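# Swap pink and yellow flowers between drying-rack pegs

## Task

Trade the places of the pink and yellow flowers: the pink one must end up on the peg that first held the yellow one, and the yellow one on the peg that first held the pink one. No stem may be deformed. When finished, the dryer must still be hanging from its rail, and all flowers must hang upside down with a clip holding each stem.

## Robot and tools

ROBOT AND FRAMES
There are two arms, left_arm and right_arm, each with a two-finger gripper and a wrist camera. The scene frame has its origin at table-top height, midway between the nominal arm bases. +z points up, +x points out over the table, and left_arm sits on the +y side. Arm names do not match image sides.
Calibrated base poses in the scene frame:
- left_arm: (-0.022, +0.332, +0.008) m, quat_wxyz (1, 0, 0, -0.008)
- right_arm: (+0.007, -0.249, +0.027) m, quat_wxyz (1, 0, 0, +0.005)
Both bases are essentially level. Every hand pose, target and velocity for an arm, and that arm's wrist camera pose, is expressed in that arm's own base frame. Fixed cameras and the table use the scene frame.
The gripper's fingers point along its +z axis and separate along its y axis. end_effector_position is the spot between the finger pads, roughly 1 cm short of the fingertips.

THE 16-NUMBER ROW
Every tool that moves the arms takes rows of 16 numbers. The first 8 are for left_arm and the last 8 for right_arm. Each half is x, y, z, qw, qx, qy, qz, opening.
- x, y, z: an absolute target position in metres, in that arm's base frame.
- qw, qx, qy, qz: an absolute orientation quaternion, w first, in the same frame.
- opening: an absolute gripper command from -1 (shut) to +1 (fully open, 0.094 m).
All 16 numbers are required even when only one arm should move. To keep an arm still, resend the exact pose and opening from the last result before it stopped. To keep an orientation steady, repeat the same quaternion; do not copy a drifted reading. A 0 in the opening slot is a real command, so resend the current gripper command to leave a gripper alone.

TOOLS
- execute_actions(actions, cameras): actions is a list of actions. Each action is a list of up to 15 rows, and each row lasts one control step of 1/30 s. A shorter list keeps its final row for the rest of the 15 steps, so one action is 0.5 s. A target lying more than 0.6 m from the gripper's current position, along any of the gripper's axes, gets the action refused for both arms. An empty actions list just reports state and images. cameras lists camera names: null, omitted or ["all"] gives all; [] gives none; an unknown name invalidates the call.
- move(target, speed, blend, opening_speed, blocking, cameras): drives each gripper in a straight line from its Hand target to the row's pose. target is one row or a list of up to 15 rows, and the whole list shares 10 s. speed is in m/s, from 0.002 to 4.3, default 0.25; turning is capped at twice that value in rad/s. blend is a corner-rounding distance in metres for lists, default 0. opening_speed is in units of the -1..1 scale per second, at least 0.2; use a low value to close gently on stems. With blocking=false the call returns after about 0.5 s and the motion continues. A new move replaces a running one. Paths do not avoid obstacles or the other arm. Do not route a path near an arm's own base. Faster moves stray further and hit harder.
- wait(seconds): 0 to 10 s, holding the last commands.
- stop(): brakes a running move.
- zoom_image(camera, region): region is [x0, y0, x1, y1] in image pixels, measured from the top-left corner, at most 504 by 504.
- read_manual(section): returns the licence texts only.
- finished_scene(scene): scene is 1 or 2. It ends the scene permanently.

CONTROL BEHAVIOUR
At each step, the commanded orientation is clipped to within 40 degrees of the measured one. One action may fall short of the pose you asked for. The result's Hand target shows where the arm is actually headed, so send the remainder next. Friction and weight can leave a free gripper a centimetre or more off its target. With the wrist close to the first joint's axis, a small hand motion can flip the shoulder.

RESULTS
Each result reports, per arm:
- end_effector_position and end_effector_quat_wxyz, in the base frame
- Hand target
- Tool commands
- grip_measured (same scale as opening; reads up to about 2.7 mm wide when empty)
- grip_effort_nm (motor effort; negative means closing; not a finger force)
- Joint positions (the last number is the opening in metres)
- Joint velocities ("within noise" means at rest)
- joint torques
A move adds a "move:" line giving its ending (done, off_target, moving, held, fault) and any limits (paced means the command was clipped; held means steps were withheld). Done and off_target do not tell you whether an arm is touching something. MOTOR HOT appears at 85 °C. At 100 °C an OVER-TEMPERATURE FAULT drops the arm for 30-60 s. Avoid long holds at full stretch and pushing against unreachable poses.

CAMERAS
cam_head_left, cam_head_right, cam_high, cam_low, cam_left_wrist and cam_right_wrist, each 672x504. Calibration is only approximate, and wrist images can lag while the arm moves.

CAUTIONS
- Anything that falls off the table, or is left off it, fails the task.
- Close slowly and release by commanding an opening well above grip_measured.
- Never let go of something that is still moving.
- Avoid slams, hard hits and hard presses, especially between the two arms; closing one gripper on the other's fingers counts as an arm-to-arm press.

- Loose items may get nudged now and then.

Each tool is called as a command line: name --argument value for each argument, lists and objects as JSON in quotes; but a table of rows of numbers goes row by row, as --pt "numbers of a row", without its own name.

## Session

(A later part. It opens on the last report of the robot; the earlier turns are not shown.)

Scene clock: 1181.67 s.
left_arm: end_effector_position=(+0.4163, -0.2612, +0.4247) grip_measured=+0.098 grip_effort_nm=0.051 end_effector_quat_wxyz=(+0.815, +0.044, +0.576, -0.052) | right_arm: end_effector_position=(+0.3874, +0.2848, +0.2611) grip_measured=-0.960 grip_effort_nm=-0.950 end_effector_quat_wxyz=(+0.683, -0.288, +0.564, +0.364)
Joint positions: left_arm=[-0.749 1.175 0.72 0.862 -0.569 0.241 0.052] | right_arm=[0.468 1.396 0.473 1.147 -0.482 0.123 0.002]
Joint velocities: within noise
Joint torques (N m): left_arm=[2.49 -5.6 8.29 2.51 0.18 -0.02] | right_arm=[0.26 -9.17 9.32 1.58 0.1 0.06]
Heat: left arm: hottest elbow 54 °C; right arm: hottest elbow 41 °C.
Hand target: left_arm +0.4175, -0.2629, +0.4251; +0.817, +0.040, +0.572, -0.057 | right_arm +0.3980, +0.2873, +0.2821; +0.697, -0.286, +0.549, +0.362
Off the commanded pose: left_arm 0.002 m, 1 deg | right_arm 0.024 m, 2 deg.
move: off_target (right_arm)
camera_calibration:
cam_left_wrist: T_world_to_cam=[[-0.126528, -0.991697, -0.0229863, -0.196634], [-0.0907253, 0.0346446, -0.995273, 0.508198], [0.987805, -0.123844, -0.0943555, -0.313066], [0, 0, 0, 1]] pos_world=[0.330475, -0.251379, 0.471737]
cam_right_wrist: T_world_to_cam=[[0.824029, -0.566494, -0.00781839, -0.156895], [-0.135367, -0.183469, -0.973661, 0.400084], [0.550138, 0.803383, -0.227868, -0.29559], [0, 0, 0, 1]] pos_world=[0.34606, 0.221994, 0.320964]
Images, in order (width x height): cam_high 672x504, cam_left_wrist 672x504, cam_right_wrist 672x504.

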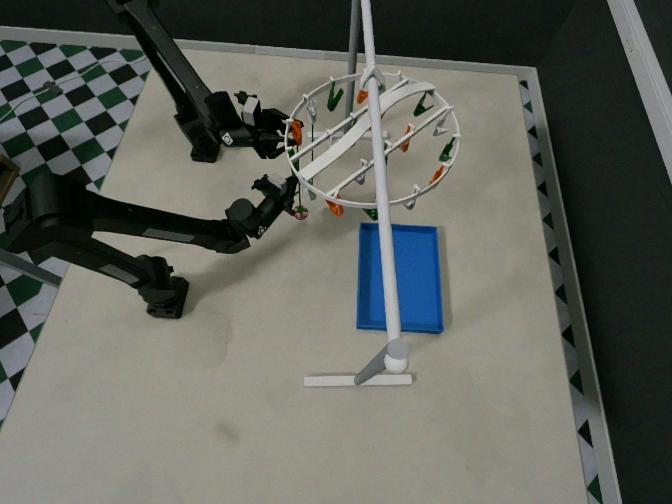

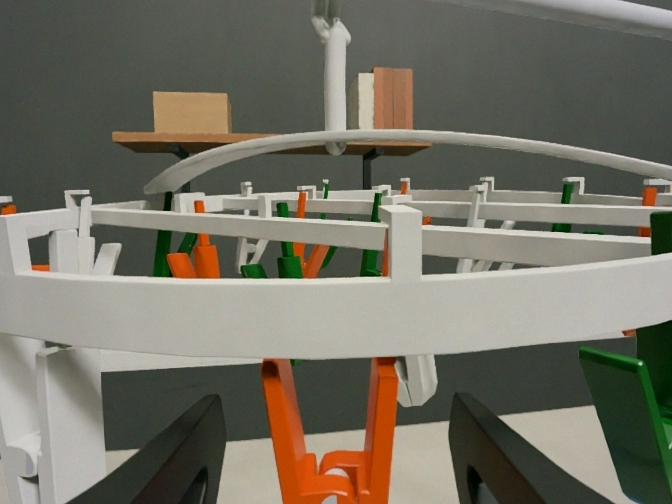

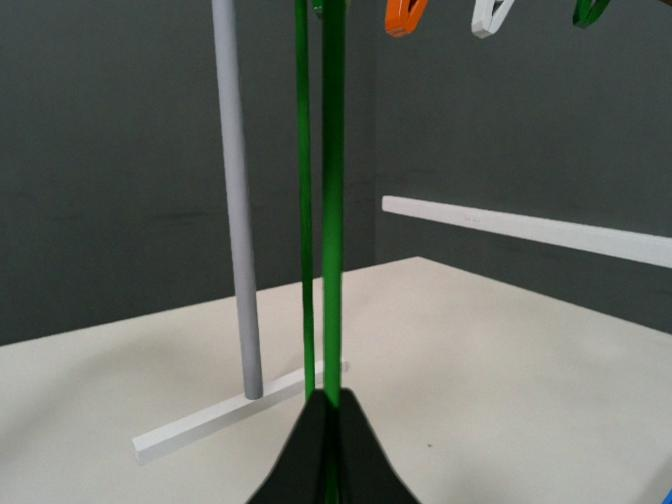

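move --target '[0.4175,-0.263,0.425,0.8172,0.04,0.5722,-0.0572,0.1,0.399,0.288,0.282,0.6966,-0.286,0.5492,0.3626,-0.85]' --speed 0.04 --opening_speed 0.2 --cameras '["cam_high","cam_left_wrist","cam_right_wrist"]'

zoom_image --camera "cam_high" --region '[285, 116, 317, 158]'

Scene clock: 1190.20 s.
left_arm: end_effector_position=(+0.4163, -0.2612, +0.4247) grip_measured=+0.098 grip_effort_nm=0.046 end_effector_quat_wxyz=(+0.815, +0.044, +0.576, -0.052) | right_arm: end_effector_position=(+0.3874, +0.2848, +0.2611) grip_measured=-0.852 grip_effort_nm=0.081 end_effector_quat_wxyz=(+0.683, -0.288, +0.564, +0.364)
Joint positions: left_arm=[-0.749 1.175 0.72 0.862 -0.569 0.241 0.052] | right_arm=[0.468 1.396 0.473 1.147 -0.482 0.123 0.007]
Joint velocities: within noise
Joint torques (N m): left_arm=[2.49 -5.6 8.31 2.52 0.18 -0.02] | right_arm=[0.21 -9.11 9.35 1.55 0.1 0.04]
Heat: left arm: hottest elbow 54 °C; right arm: hottest elbow 41 °C.
Hand target: left_arm +0.4175, -0.2629, +0.4251; +0.817, +0.040, +0.572, -0.057 | right_arm +0.3980, +0.2873, +0.2821; +0.697, -0.286, +0.549, +0.362
Off the commanded pose: left_arm 0.002 m, 1 deg | right_arm 0.024 m, 2 deg.
move: off_target (right_arm)
camera_calibration:
cam_left_wrist: T_world_to_cam=[[-0.126528, -0.991697, -0.0229863, -0.196634], [-0.0907253, 0.0346446, -0.995273, 0.508198], [0.987805, -0.123844, -0.0943555, -0.313066], [0, 0, 0, 1]] pos_world=[0.330475, -0.251379, 0.471737]
cam_right_wrist: T_world_to_cam=[[0.824029, -0.566494, -0.00781839, -0.156895], [-0.135367, -0.183469, -0.973661, 0.400084], [0.550138, 0.803383, -0.227868, -0.29559], [0, 0, 0, 1]] pos_world=[0.34606, 0.221994, 0.320964]
Images, in order (width x height): cam_high 672x504, cam_left_wrist 672x504, cam_right_wrist 672x504.

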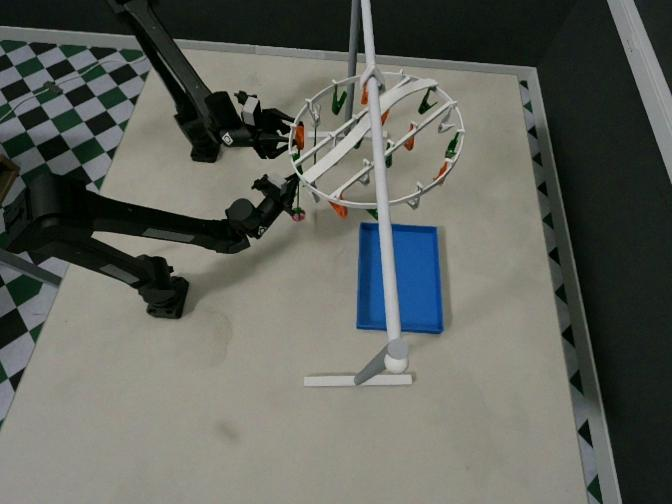

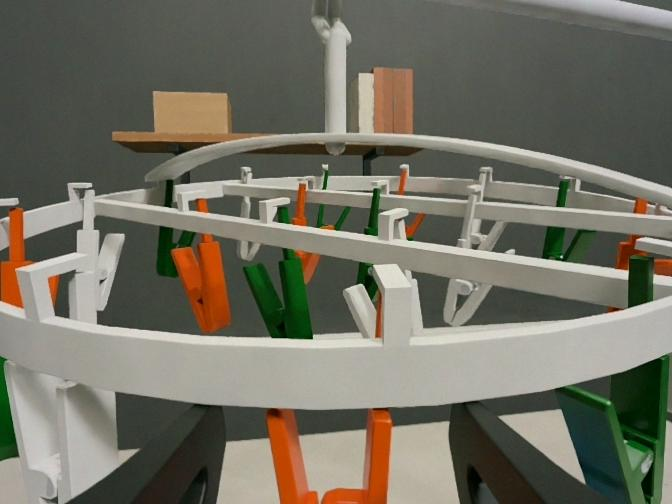

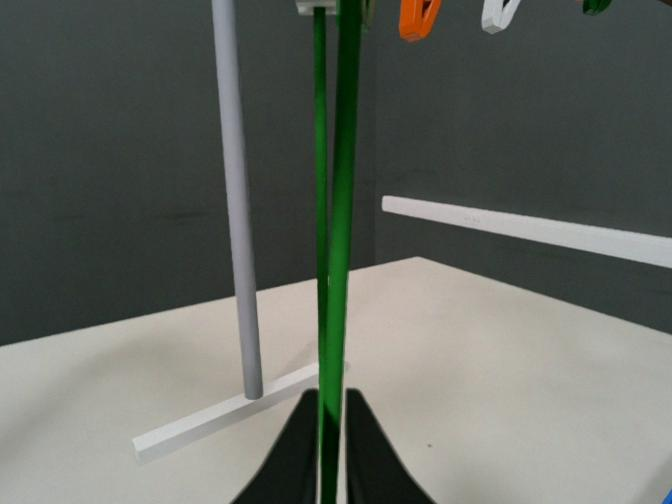

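Scaled by 12.000 from the camera's 672x504 image, which has a finer 960x720 frame.

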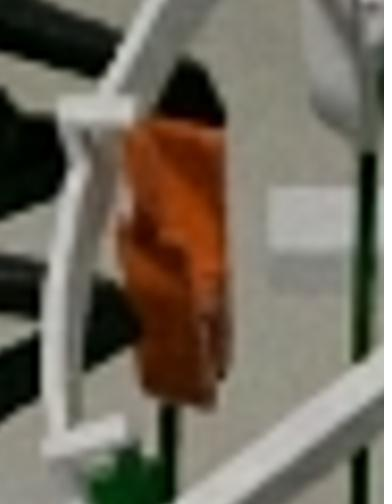

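wait --seconds 1

zoom_image --camera "cam_high" --region '[260, 50, 480, 250]'

zoom_image --camera "cam_low" --region '[180, 60, 400, 240]'

zoom_image --camera "cam_head_right" --region '[170, 30, 320, 220]'

Scene clock: 1193.57 s.
left_arm: end_effector_position=(+0.4163, -0.2612, +0.4247) grip_measured=+0.098 grip_effort_nm=0.051 end_effector_quat_wxyz=(+0.815, +0.044, +0.576, -0.052) | right_arm: end_effector_position=(+0.3874, +0.2848, +0.2611) grip_measured=-0.851 grip_effort_nm=0.066 end_effector_quat_wxyz=(+0.683, -0.288, +0.564, +0.364)
Joint positions: left_arm=[-0.749 1.175 0.72 0.862 -0.569 0.241 0.052] | right_arm=[0.468 1.396 0.473 1.147 -0.482 0.123 0.007]
Joint velocities: within noise
Joint torques (N m): left_arm=[2.49 -5.6 8.31 2.5 0.17 -0.02] | right_arm=[0.09 -9.17 9.31 1.54 0.1 0.05]
Heat: left arm: hottest elbow 54 °C; right arm: hottest elbow 41 °C.
Hand target: left_arm +0.4175, -0.2629, +0.4251; +0.817, +0.040, +0.572, -0.057 | right_arm +0.3980, +0.2873, +0.2821; +0.697, -0.286, +0.549, +0.362
Tool commands: left_gripper/opening=+0.1 right_gripper/opening=-0.85
Off the commanded pose: left_arm 0.002 m, 1 deg | right_arm 0.024 m, 2 deg.
wait: 1.00 s; at rest from the start
camera_calibration:
cam_left_wrist: T_world_to_cam=[[-0.126528, -0.991697, -0.0229863, -0.196634], [-0.0907253, 0.0346446, -0.995273, 0.508198], [0.987805, -0.123844, -0.0943555, -0.313066], [0, 0, 0, 1]] pos_world=[0.330475, -0.251379, 0.471737]
cam_right_wrist: T_world_to_cam=[[0.824029, -0.566494, -0.00781839, -0.156895], [-0.135367, -0.183469, -0.973661, 0.400084], [0.550138, 0.803383, -0.227868, -0.29559], [0, 0, 0, 1]] pos_world=[0.34606, 0.221994, 0.320964]

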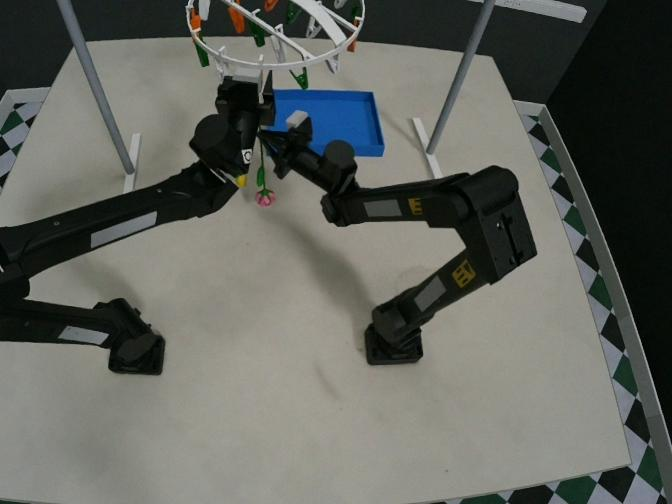

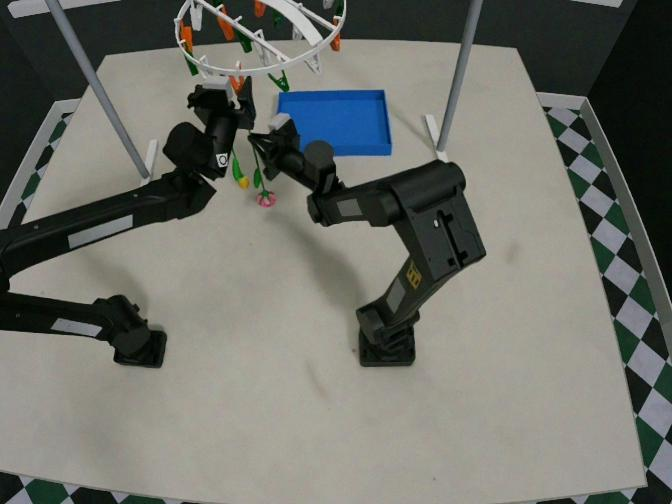

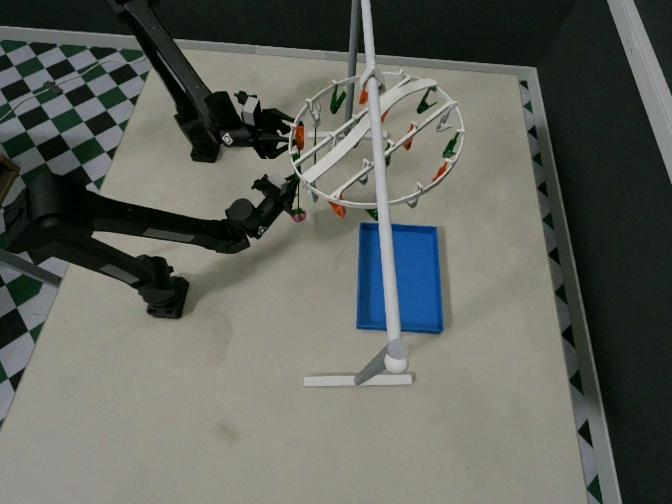

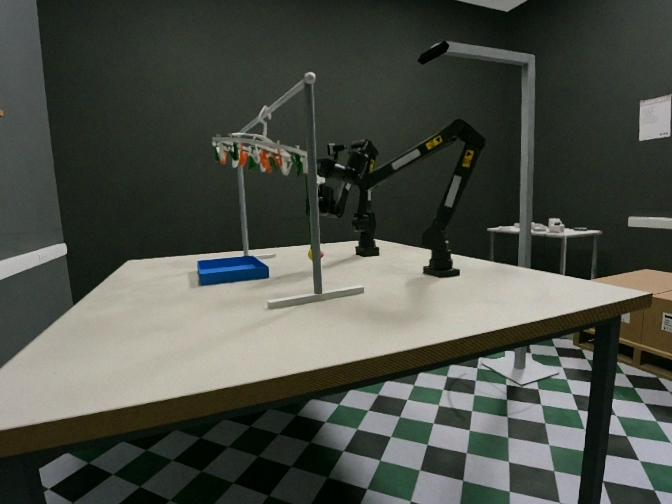

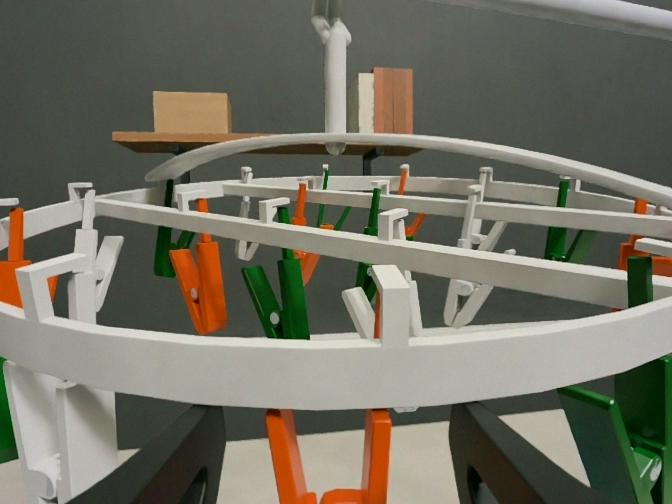

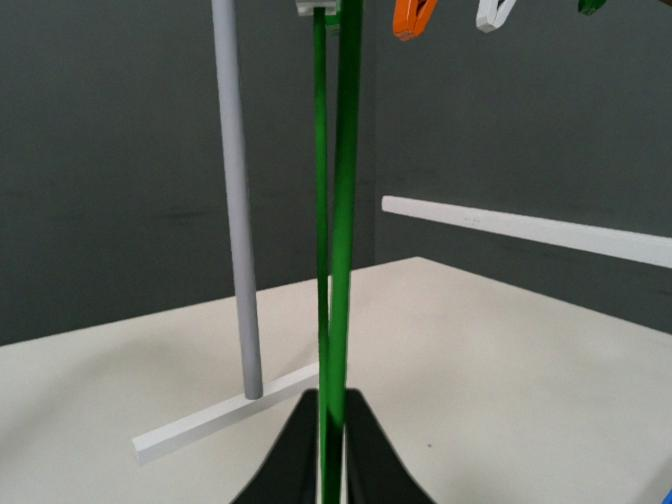

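Scaled by 2.291 from the camera's 672x504 image, which has a finer 960x720 frame.

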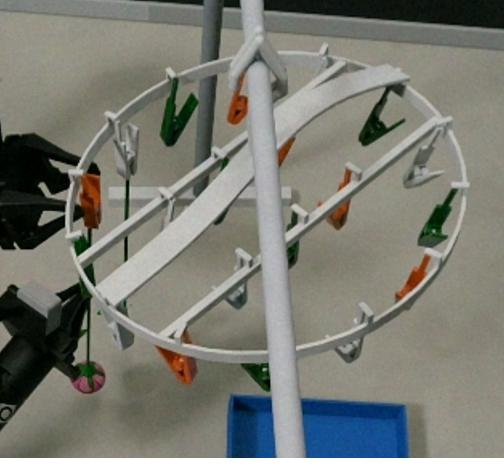

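Scaled by 2.291 from the camera's 672x504 image, which has a finer 960x720 frame.

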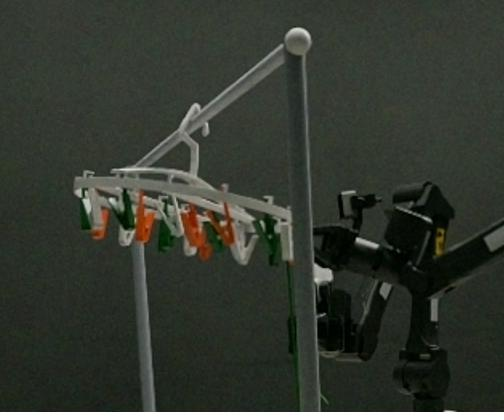

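Scaled by 2.653 from the camera's 672x504 image, which has a finer 960x720 frame.

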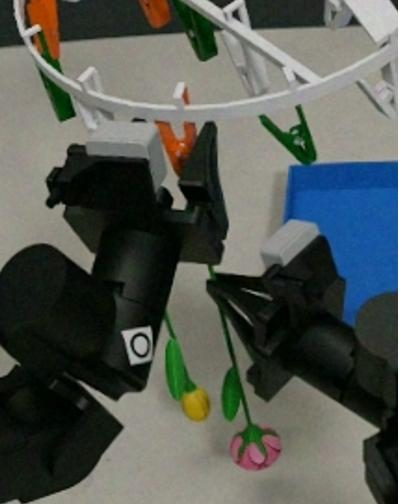

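move --target '[0.4175,-0.263,0.425,0.8172,0.04,0.5722,-0.0572,0.1,0.399,0.288,0.282,0.6966,-0.286,0.5492,0.3626,-0.4]' --speed 0.04 --opening_speed 0.3 --cameras '["cam_high","cam_left_wrist","cam_right_wrist"]'

zoom_image --camera "cam_high" --region '[285, 116, 327, 158]'

Scene clock: 1198.37 s.
left_arm: end_effector_position=(+0.4163, -0.2612, +0.4247) grip_measured=+0.098 grip_effort_nm=0.051 end_effector_quat_wxyz=(+0.815, +0.044, +0.576, -0.052) | right_arm: end_effector_position=(+0.3874, +0.2848, +0.2612) grip_measured=-0.402 grip_effort_nm=0.071 end_effector_quat_wxyz=(+0.683, -0.288, +0.564, +0.364)
Joint positions: left_arm=[-0.749 1.175 0.72 0.862 -0.569 0.241 0.052] | right_arm=[0.468 1.395 0.473 1.147 -0.482 0.123 0.028]
Joint velocities: within noise
Joint torques (N m): left_arm=[2.49 -5.54 8.28 2.52 0.18 -0.02] | right_arm=[0.03 -8.88 9.33 1.57 0.11 0.05]
Heat: left arm: hottest elbow 54 °C; right arm: hottest elbow 41 °C.
Hand target: left_arm +0.4175, -0.2629, +0.4251; +0.817, +0.040, +0.572, -0.057 | right_arm +0.3981, +0.2873, +0.2820; +0.697, -0.286, +0.549, +0.362
Off the commanded pose: left_arm 0.002 m, 1 deg | right_arm 0.024 m, 2 deg.
move: off_target (right_arm)
camera_calibration:
cam_left_wrist: T_world_to_cam=[[-0.126528, -0.991697, -0.0229863, -0.196634], [-0.0907253, 0.0346446, -0.995273, 0.508198], [0.987805, -0.123844, -0.0943555, -0.313066], [0, 0, 0, 1]] pos_world=[0.330475, -0.251379, 0.471737]
cam_right_wrist: T_world_to_cam=[[0.824059, -0.566453, -0.00760979, -0.157037], [-0.135031, -0.183358, -0.973728, 0.400142], [0.550176, 0.803437, -0.227587, -0.295579], [0, 0, 0, 1]] pos_world=[0.34606, 0.221894, 0.321164]
Images, in order (width x height): cam_high 672x504, cam_left_wrist 672x504, cam_right_wrist 672x504.

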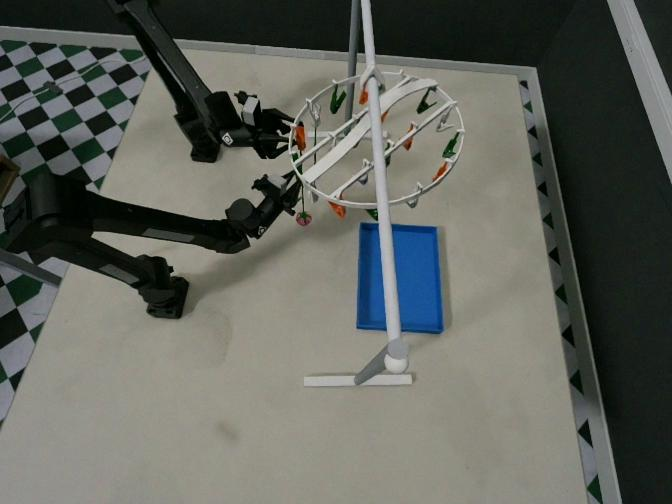

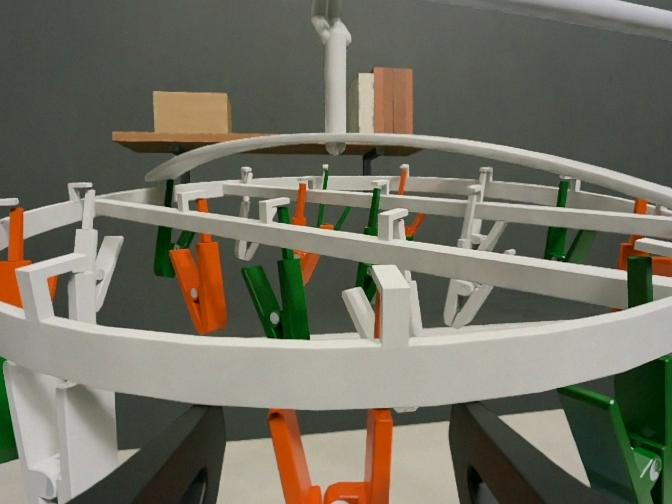

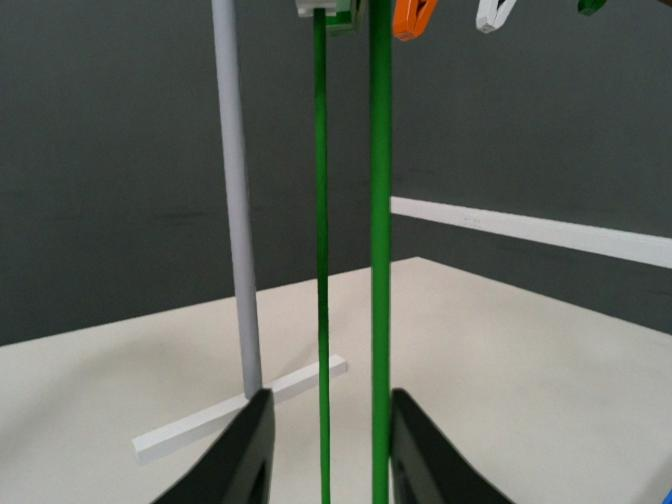

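Scaled by 12.000 from the camera's 672x504 image, which has a finer 960x720 frame.

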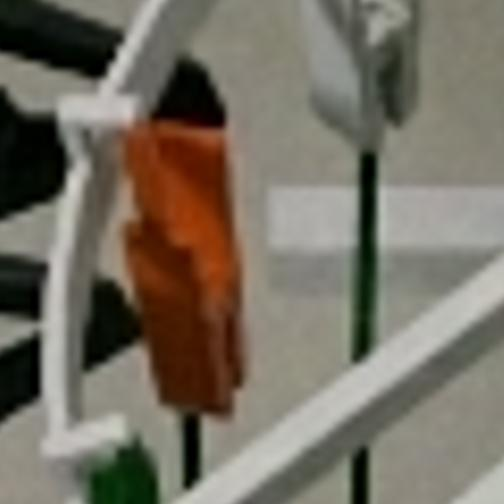

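move --pt "0.4175 -0.263 0.425 0.8172 0.04 0.5722 -0.0572 0.1 0.399 0.288 0.282 0.6966 -0.286 0.5492 0.3626 0.1" --pt "0.4175 -0.263 0.425 0.8172 0.04 0.5722 -0.0572 0.1 0.34 0.205 0.275 0.6966 -0.286 0.5492 0.3626 0.1" --speed 0.08 --opening_speed 0.5

zoom_image --camera "cam_head_right" --region '[170, 30, 320, 220]'

Scene clock: 1204.40 s.
left_arm: end_effector_position=(+0.4163, -0.2612, +0.4247) grip_measured=+0.098 grip_effort_nm=0.051 end_effector_quat_wxyz=(+0.815, +0.044, +0.576, -0.052) | right_arm: end_effector_position=(+0.3426, +0.2095, +0.2754) grip_measured=+0.099 grip_effort_nm=0.076 end_effector_quat_wxyz=(+0.696, -0.292, +0.549, +0.360)
Joint positions: left_arm=[-0.749 1.175 0.72 0.862 -0.569 0.241 0.052] | right_arm=[0.284 1.177 0.311 1.159 -0.661 0.171 0.052]
Joint velocities: within noise
Joint torques (N m): left_arm=[2.49 -5.6 8.29 2.51 0.18 -0.02] | right_arm=[-0.15 -5.01 5.53 2.3 0.04 0.21]
Heat: left arm: hottest elbow 53 °C; right arm: hottest elbow 41 °C.
Hand target: left_arm +0.4175, -0.2629, +0.4251; +0.817, +0.040, +0.572, -0.057 | right_arm +0.3400, +0.2051, +0.2751; +0.697, -0.286, +0.549, +0.362
Off the commanded pose: left_arm 0.002 m, 1 deg | right_arm 0.005 m, 1 deg.
move: done
camera_calibration:
cam_left_wrist: T_world_to_cam=[[-0.126528, -0.991697, -0.0229863, -0.196634], [-0.0907253, 0.0346446, -0.995273, 0.508198], [0.987805, -0.123844, -0.0943555, -0.313066], [0, 0, 0, 1]] pos_world=[0.330475, -0.251379, 0.471737]
cam_right_wrist: T_world_to_cam=[[0.823124, -0.56745, 0.0216147, -0.170152], [-0.0948233, -0.174877, -0.980013, 0.380258], [0.559888, 0.804623, -0.197753, -0.219041], [0, 0, 0, 1]] pos_world=[0.298752, 0.146191, 0.33302]

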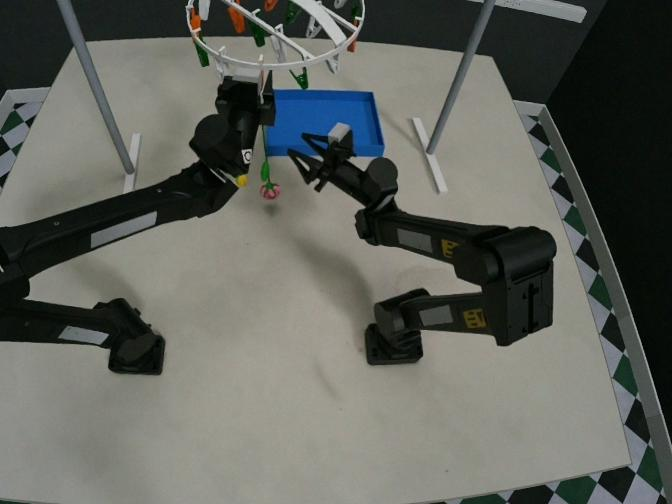

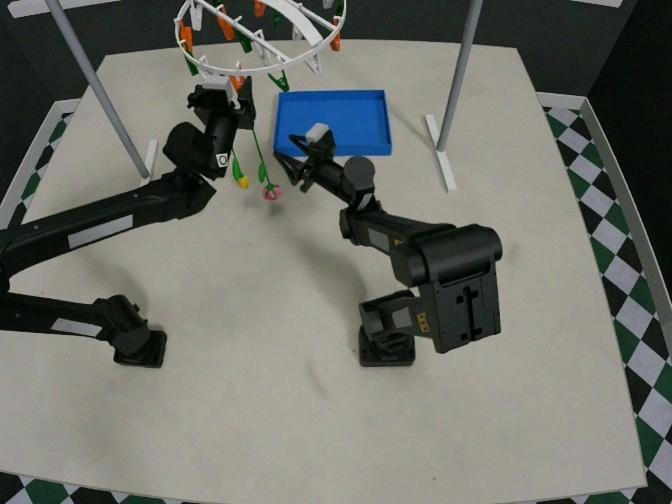

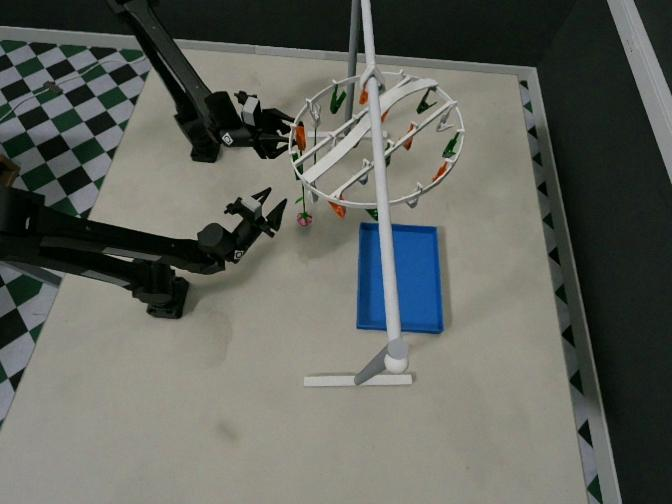

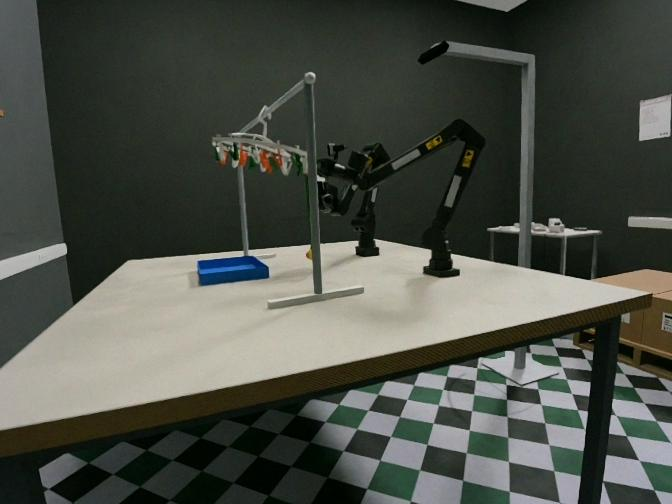

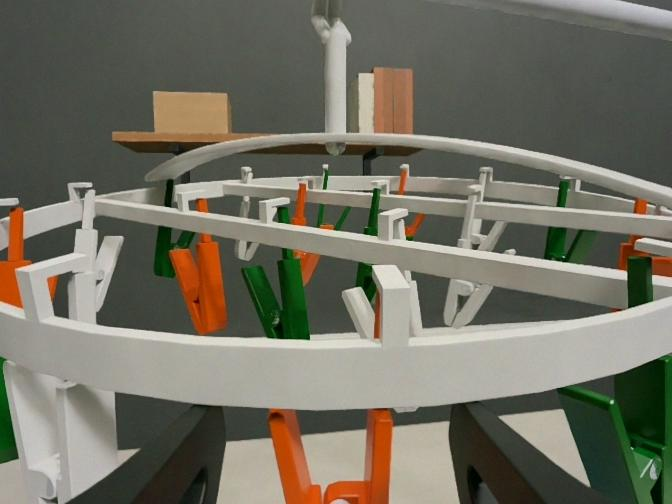

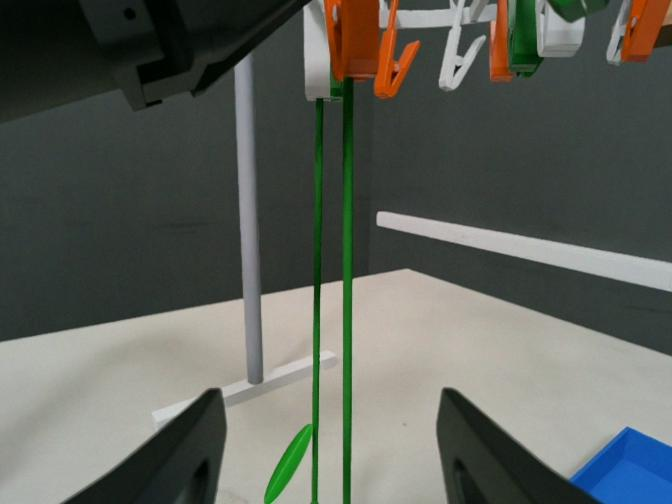

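Scaled by 2.653 from the camera's 672x504 image, which has a finer 960x720 frame.

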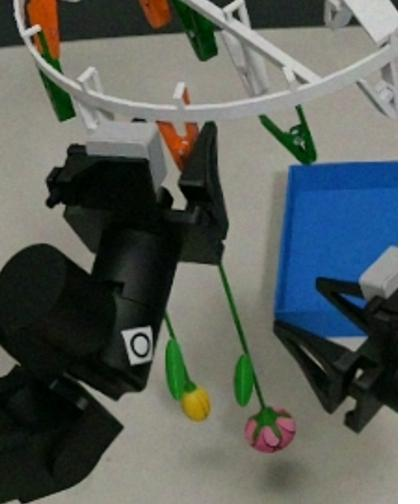

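move --pt "0.345 -0.251 0.405 0.8172 0.04 0.5722 -0.0572 0.1 0.34 0.205 0.275 0.6966 -0.286 0.5492 0.3626 0.1" --pt "0.34 -0.15 0.39 0.775 0.184 0.55 -0.262 0.3 0.34 0.205 0.275 0.6966 -0.286 0.5492 0.3626 0.1" --speed 0.1

Scene clock: 1213.17 s.
left_arm: end_effector_position=(+0.3417, -0.1538, +0.3826) grip_measured=+0.298 grip_effort_nm=0.051 end_effector_quat_wxyz=(+0.765, +0.187, +0.558, -0.261) | right_arm: end_effector_position=(+0.3426, +0.2096, +0.2754) grip_measured=+0.099 grip_effort_nm=0.071 end_effector_quat_wxyz=(+0.696, -0.292, +0.549, +0.360)
Joint positions: left_arm=[-0.25 0.747 0.394 0.69 0.382 -0.135 0.061] | right_arm=[0.284 1.177 0.311 1.159 -0.662 0.172 0.052]
Joint velocities: within noise
Joint torques (N m): left_arm=[3.25 -1.9 8.59 2.67 0.06 -0.07] | right_arm=[-0.15 -5.01 5.52 2.37 0.04 0.19]
Heat: left arm: hottest elbow 53 °C; right arm: hottest elbow 41 °C.
Hand target: left_arm +0.3400, -0.1501, +0.3899; +0.773, +0.184, +0.549, -0.261 | right_arm +0.3400, +0.2052, +0.2750; +0.696, -0.286, +0.549, +0.363
Off the commanded pose: left_arm 0.009 m, 1 deg | right_arm 0.005 m, 1 deg.
move: done
camera_calibration:
cam_left_wrist: T_world_to_cam=[[-0.600897, -0.799297, -0.00678071, 0.0849006], [-0.0937298, 0.0788838, -0.992468, 0.462509], [0.793812, -0.595736, -0.122319, -0.225624], [0, 0, 0, 1]] pos_world=[0.273471, -0.103036, 0.432003]
cam_right_wrist: T_world_to_cam=[[0.823514, -0.566924, 0.0205188, -0.170062], [-0.095583, -0.174315, -0.98004, 0.38042], [0.559185, 0.805116, -0.197739, -0.218964], [0, 0, 0, 1]] pos_world=[0.298852, 0.146192, 0.333018]

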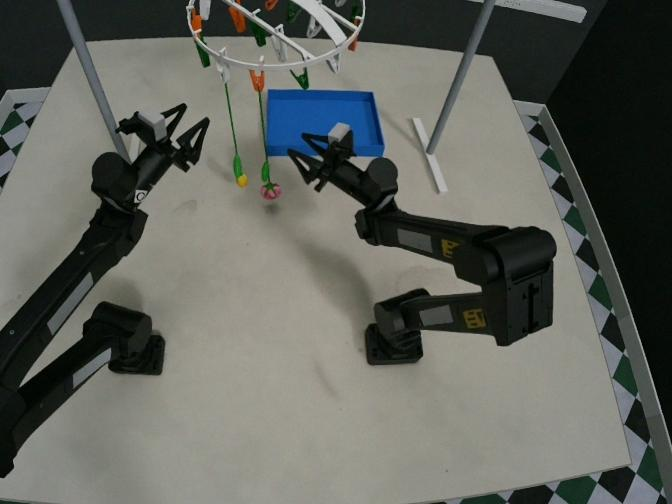

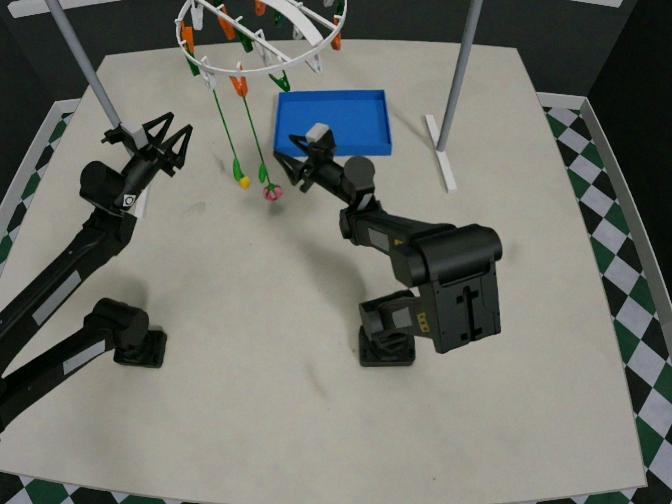

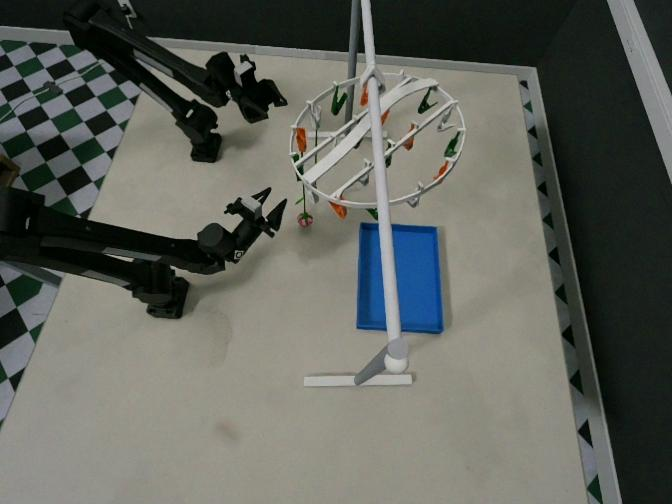

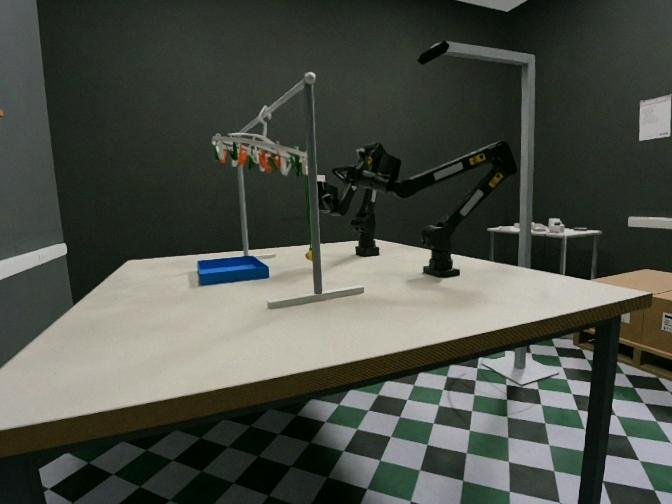

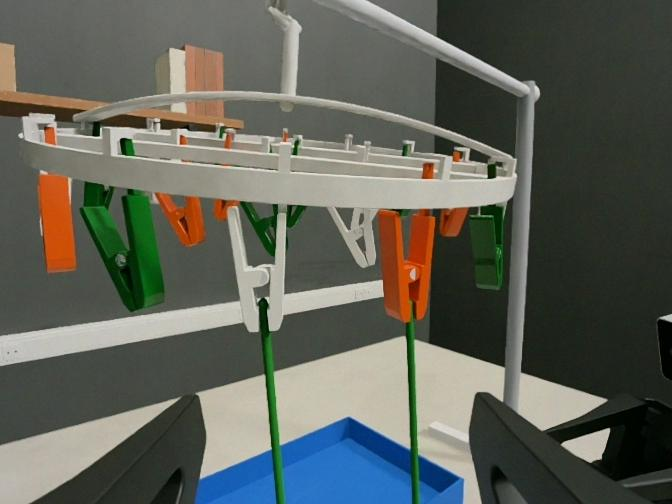

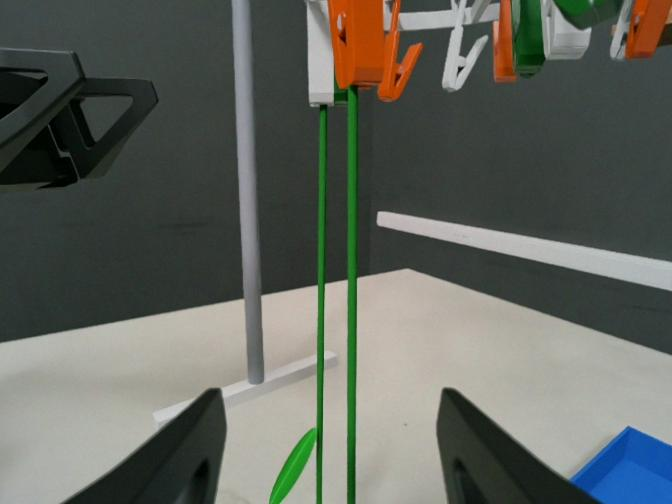

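move --target '[0.385,-0.145,0.421,0.7791,0.1772,0.5455,-0.2531,0.3,0.34,0.205,0.275,0.6966,-0.286,0.5492,0.3626,0.1]' --speed 0.1 --cameras '["cam_left_wrist","cam_high"]'

Scene clock: 1235.90 s.
left_arm: end_effector_position=(+0.3772, -0.1466, +0.3878) grip_measured=+0.298 grip_effort_nm=0.046 end_effector_quat_wxyz=(+0.761, +0.179, +0.570, -0.254) | right_arm: end_effector_position=(+0.3426, +0.2096, +0.2754) grip_measured=+0.099 grip_effort_nm=0.071 end_effector_quat_wxyz=(+0.696, -0.292, +0.549, +0.360)
Joint positions: left_arm=[-0.201 0.857 0.466 0.708 0.407 -0.147 0.061] | right_arm=[0.284 1.177 0.311 1.159 -0.662 0.172 0.052]
Joint velocities: within noise
Joint torques (N m): left_arm=[3.19 -1.85 12.34 2.66 0.04 -0.07] | right_arm=[-0.26 -4.84 5.53 2.29 0.04 0.19]
Heat: left arm: hottest elbow 55 °C; right arm: hottest elbow 40 °C.
Hand target: left_arm +0.3829, -0.1444, +0.4203; +0.779, +0.177, +0.545, -0.253 | right_arm +0.3400, +0.2052, +0.2750; +0.696, -0.286, +0.549, +0.363
Off the commanded pose: left_arm 0.034 m, 4 deg | right_arm 0.005 m, 1 deg.
move: off_target (left_arm)
camera_calibration:
cam_left_wrist: T_world_to_cam=[[-0.583156, -0.812339, 0.00596904, 0.0984747], [-0.120324, 0.0791058, -0.989578, 0.479388], [0.8034, -0.577796, -0.143875, -0.241524], [0, 0, 0, 1]] pos_world=[0.309149, -0.0974795, 0.439055]
Images, in order (width x height): cam_high 672x504, cam_left_wrist 672x504.

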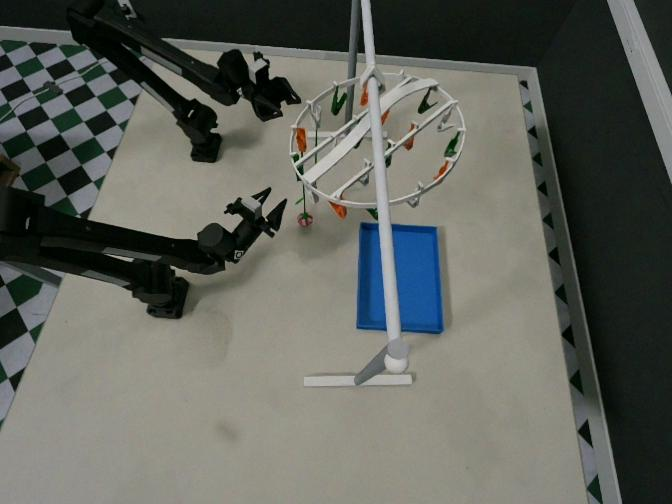

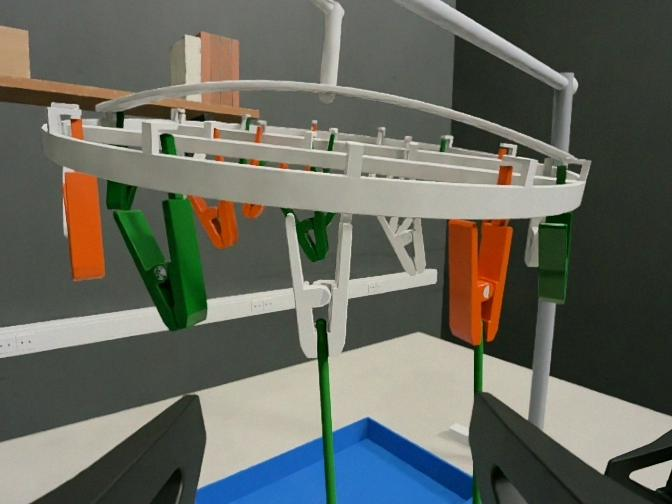

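move --target '[0.404,-0.156,0.445,0.7791,0.1772,0.5455,-0.2531,0.3,0.34,0.205,0.275,0.6966,-0.286,0.5492,0.3626,0.1]' --speed 0.08 --cameras '["cam_left_wrist"]'

Scene clock: 1240.57 s.
left_arm: end_effector_position=(+0.3971, -0.1502, +0.4172) grip_measured=+0.298 grip_effort_nm=0.046 end_effector_quat_wxyz=(+0.769, +0.174, +0.561, -0.251) | right_arm: end_effector_position=(+0.3426, +0.2096, +0.2754) grip_measured=+0.099 grip_effort_nm=0.076 end_effector_quat_wxyz=(+0.696, -0.292, +0.549, +0.360)
Joint positions: left_arm=[-0.207 0.903 0.554 0.69 0.388 -0.148 0.061] | right_arm=[0.284 1.177 0.311 1.159 -0.662 0.172 0.052]
Joint velocities: within noise
Joint torques (N m): left_arm=[1.79 -2.43 12.57 1.46 -0.12 0.05] | right_arm=[-0.32 -5.01 5.52 2.28 0.04 0.18]
Heat: left arm: hottest elbow 57 °C; right arm: hottest elbow 40 °C.
Hand target: left_arm +0.4022, -0.1553, +0.4444; +0.779, +0.177, +0.545, -0.253 | right_arm +0.3400, +0.2052, +0.2750; +0.696, -0.286, +0.549, +0.363
Off the commanded pose: left_arm 0.029 m, 2 deg | right_arm 0.005 m, 1 deg.
move: off_target (left_arm)
camera_calibration:
cam_left_wrist: T_world_to_cam=[[-0.573631, -0.819111, 0.002183, 0.103723], [-0.0989454, 0.0666463, -0.992859, 0.502207], [0.813116, -0.56975, -0.119278, -0.268188], [0, 0, 0, 1]] pos_world=[0.327258, -0.10131, 0.466406]
Images, in order (width x height): cam_left_wrist 672x504.

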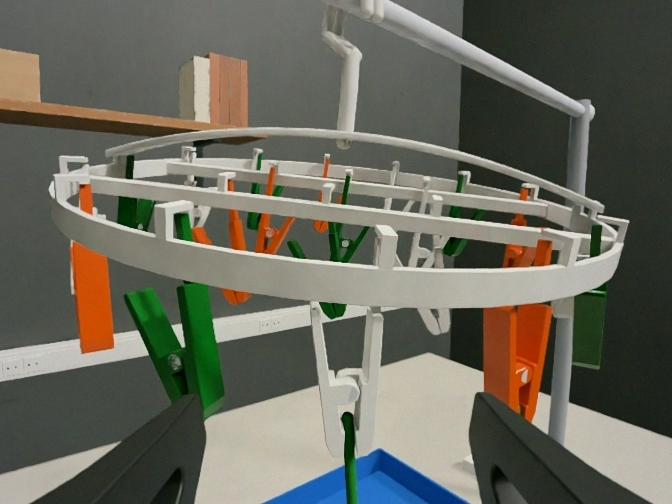

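move --pt "0.43 -0.179 0.444 0.7791 0.1772 0.5455 -0.2531 0.3 0.34 0.205 0.275 0.6966 -0.286 0.5492 0.3626 0.1" --speed 0.06 --cameras '["cam_left_wrist"]'

Scene clock: 1245.90 s.
left_arm: end_effector_position=(+0.4237, -0.1728, +0.4104) grip_measured=+0.298 grip_effort_nm=0.046 end_effector_quat_wxyz=(+0.759, +0.171, +0.574, -0.255) | right_arm: end_effector_position=(+0.3426, +0.2096, +0.2754) grip_measured=+0.099 grip_effort_nm=0.071 end_effector_quat_wxyz=(+0.696, -0.292, +0.549, +0.360)
Joint positions: left_arm=[-0.262 1.004 0.609 0.7 0.337 -0.138 0.061] | right_arm=[0.284 1.177 0.311 1.159 -0.662 0.172 0.052]
Joint velocities: within noise
Joint torques (N m): left_arm=[1.85 -3.55 12.46 2.66 -0.12 0.19] | right_arm=[-0.21 -5.01 5.52 2.32 0.03 0.19]
Heat: left arm: hottest elbow 57 °C; right arm: hottest elbow 40 °C.
Hand target: left_arm +0.4277, -0.1781, +0.4431; +0.779, +0.177, +0.546, -0.253 | right_arm +0.3400, +0.2052, +0.2750; +0.696, -0.286, +0.549, +0.363
Off the commanded pose: left_arm 0.035 m, 4 deg | right_arm 0.005 m, 1 deg.
move: off_target (left_arm)
camera_calibration:
cam_left_wrist: T_world_to_cam=[[-0.5762, -0.817023, 0.0216007, 0.0940123], [-0.132196, 0.0670842, -0.988951, 0.51219], [0.806547, -0.572689, -0.146661, -0.289953], [0, 0, 0, 1]] pos_world=[0.35574, -0.123603, 0.461975]
Images, in order (width x height): cam_left_wrist 672x504.

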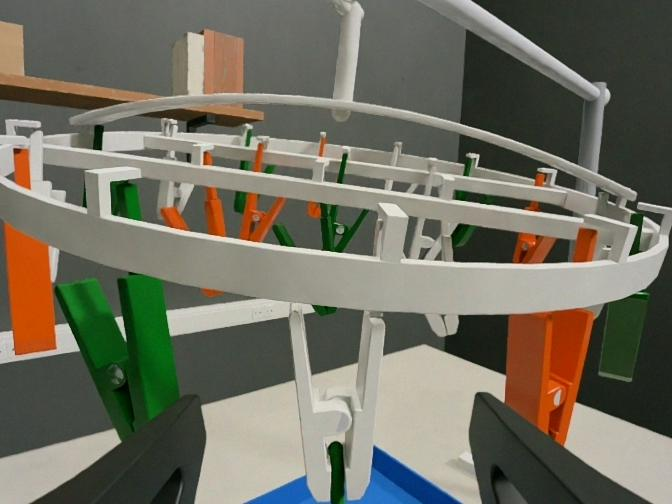

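move --pt "0.453 -0.192 0.45 0.7791 0.1772 0.5455 -0.2531 0.3 0.34 0.205 0.275 0.6966 -0.286 0.5492 0.3626 0.1" --speed 0.05 --cameras '["cam_left_wrist","cam_head_right"]'

Scene clock: 1248.73 s.
left_arm: end_effector_position=(+0.4465, -0.1850, +0.4169) grip_measured=+0.298 grip_effort_nm=0.051 end_effector_quat_wxyz=(+0.760, +0.171, +0.574, -0.254) | right_arm: end_effector_position=(+0.3426, +0.2096, +0.2754) grip_measured=+0.099 grip_effort_nm=0.076 end_effector_quat_wxyz=(+0.696, -0.292, +0.549, +0.360)
Joint positions: left_arm=[-0.28 1.078 0.674 0.706 0.319 -0.131 0.061] | right_arm=[0.284 1.177 0.311 1.159 -0.662 0.172 0.052]
Joint velocities: within noise
Joint torques (N m): left_arm=[1.79 -4.42 12.46 2.69 -0.11 0.19] | right_arm=[-0.21 -4.95 5.53 2.33 0.03 0.2]
Heat: left arm: hottest elbow 57 °C; right arm: hottest elbow 39 °C.
Hand target: left_arm +0.4508, -0.1910, +0.4490; +0.779, +0.177, +0.546, -0.253 | right_arm +0.3400, +0.2052, +0.2750; +0.696, -0.286, +0.549, +0.363
Off the commanded pose: left_arm 0.034 m, 4 deg | right_arm 0.005 m, 1 deg.
move: off_target (left_arm)
camera_calibration:
cam_left_wrist: T_world_to_cam=[[-0.575709, -0.817414, 0.0198362, 0.0974656], [-0.131301, 0.0684764, -0.988975, 0.522324], [0.807043, -0.571966, -0.146749, -0.314539], [0, 0, 0, 1]] pos_world=[0.37854, -0.136003, 0.468474]
Images, in order (width x height): cam_head_right 672x504, cam_left_wrist 672x504.

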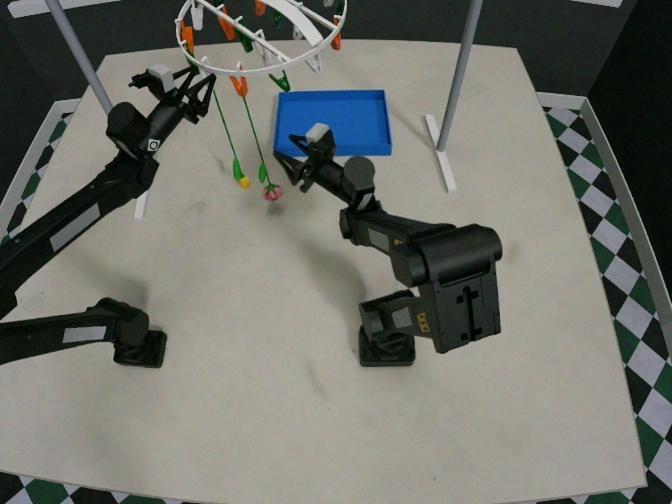

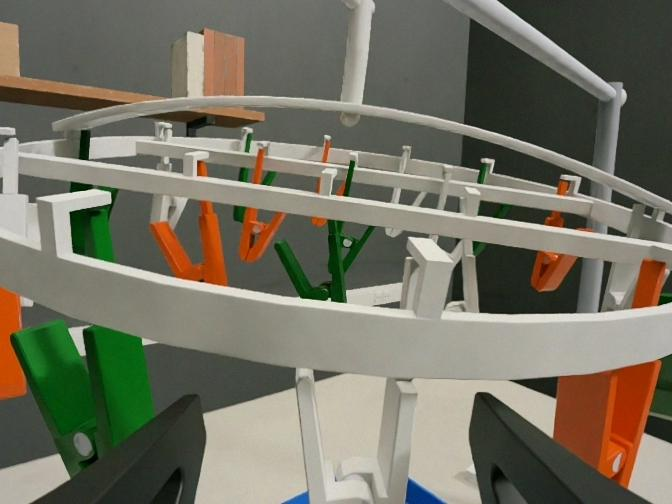

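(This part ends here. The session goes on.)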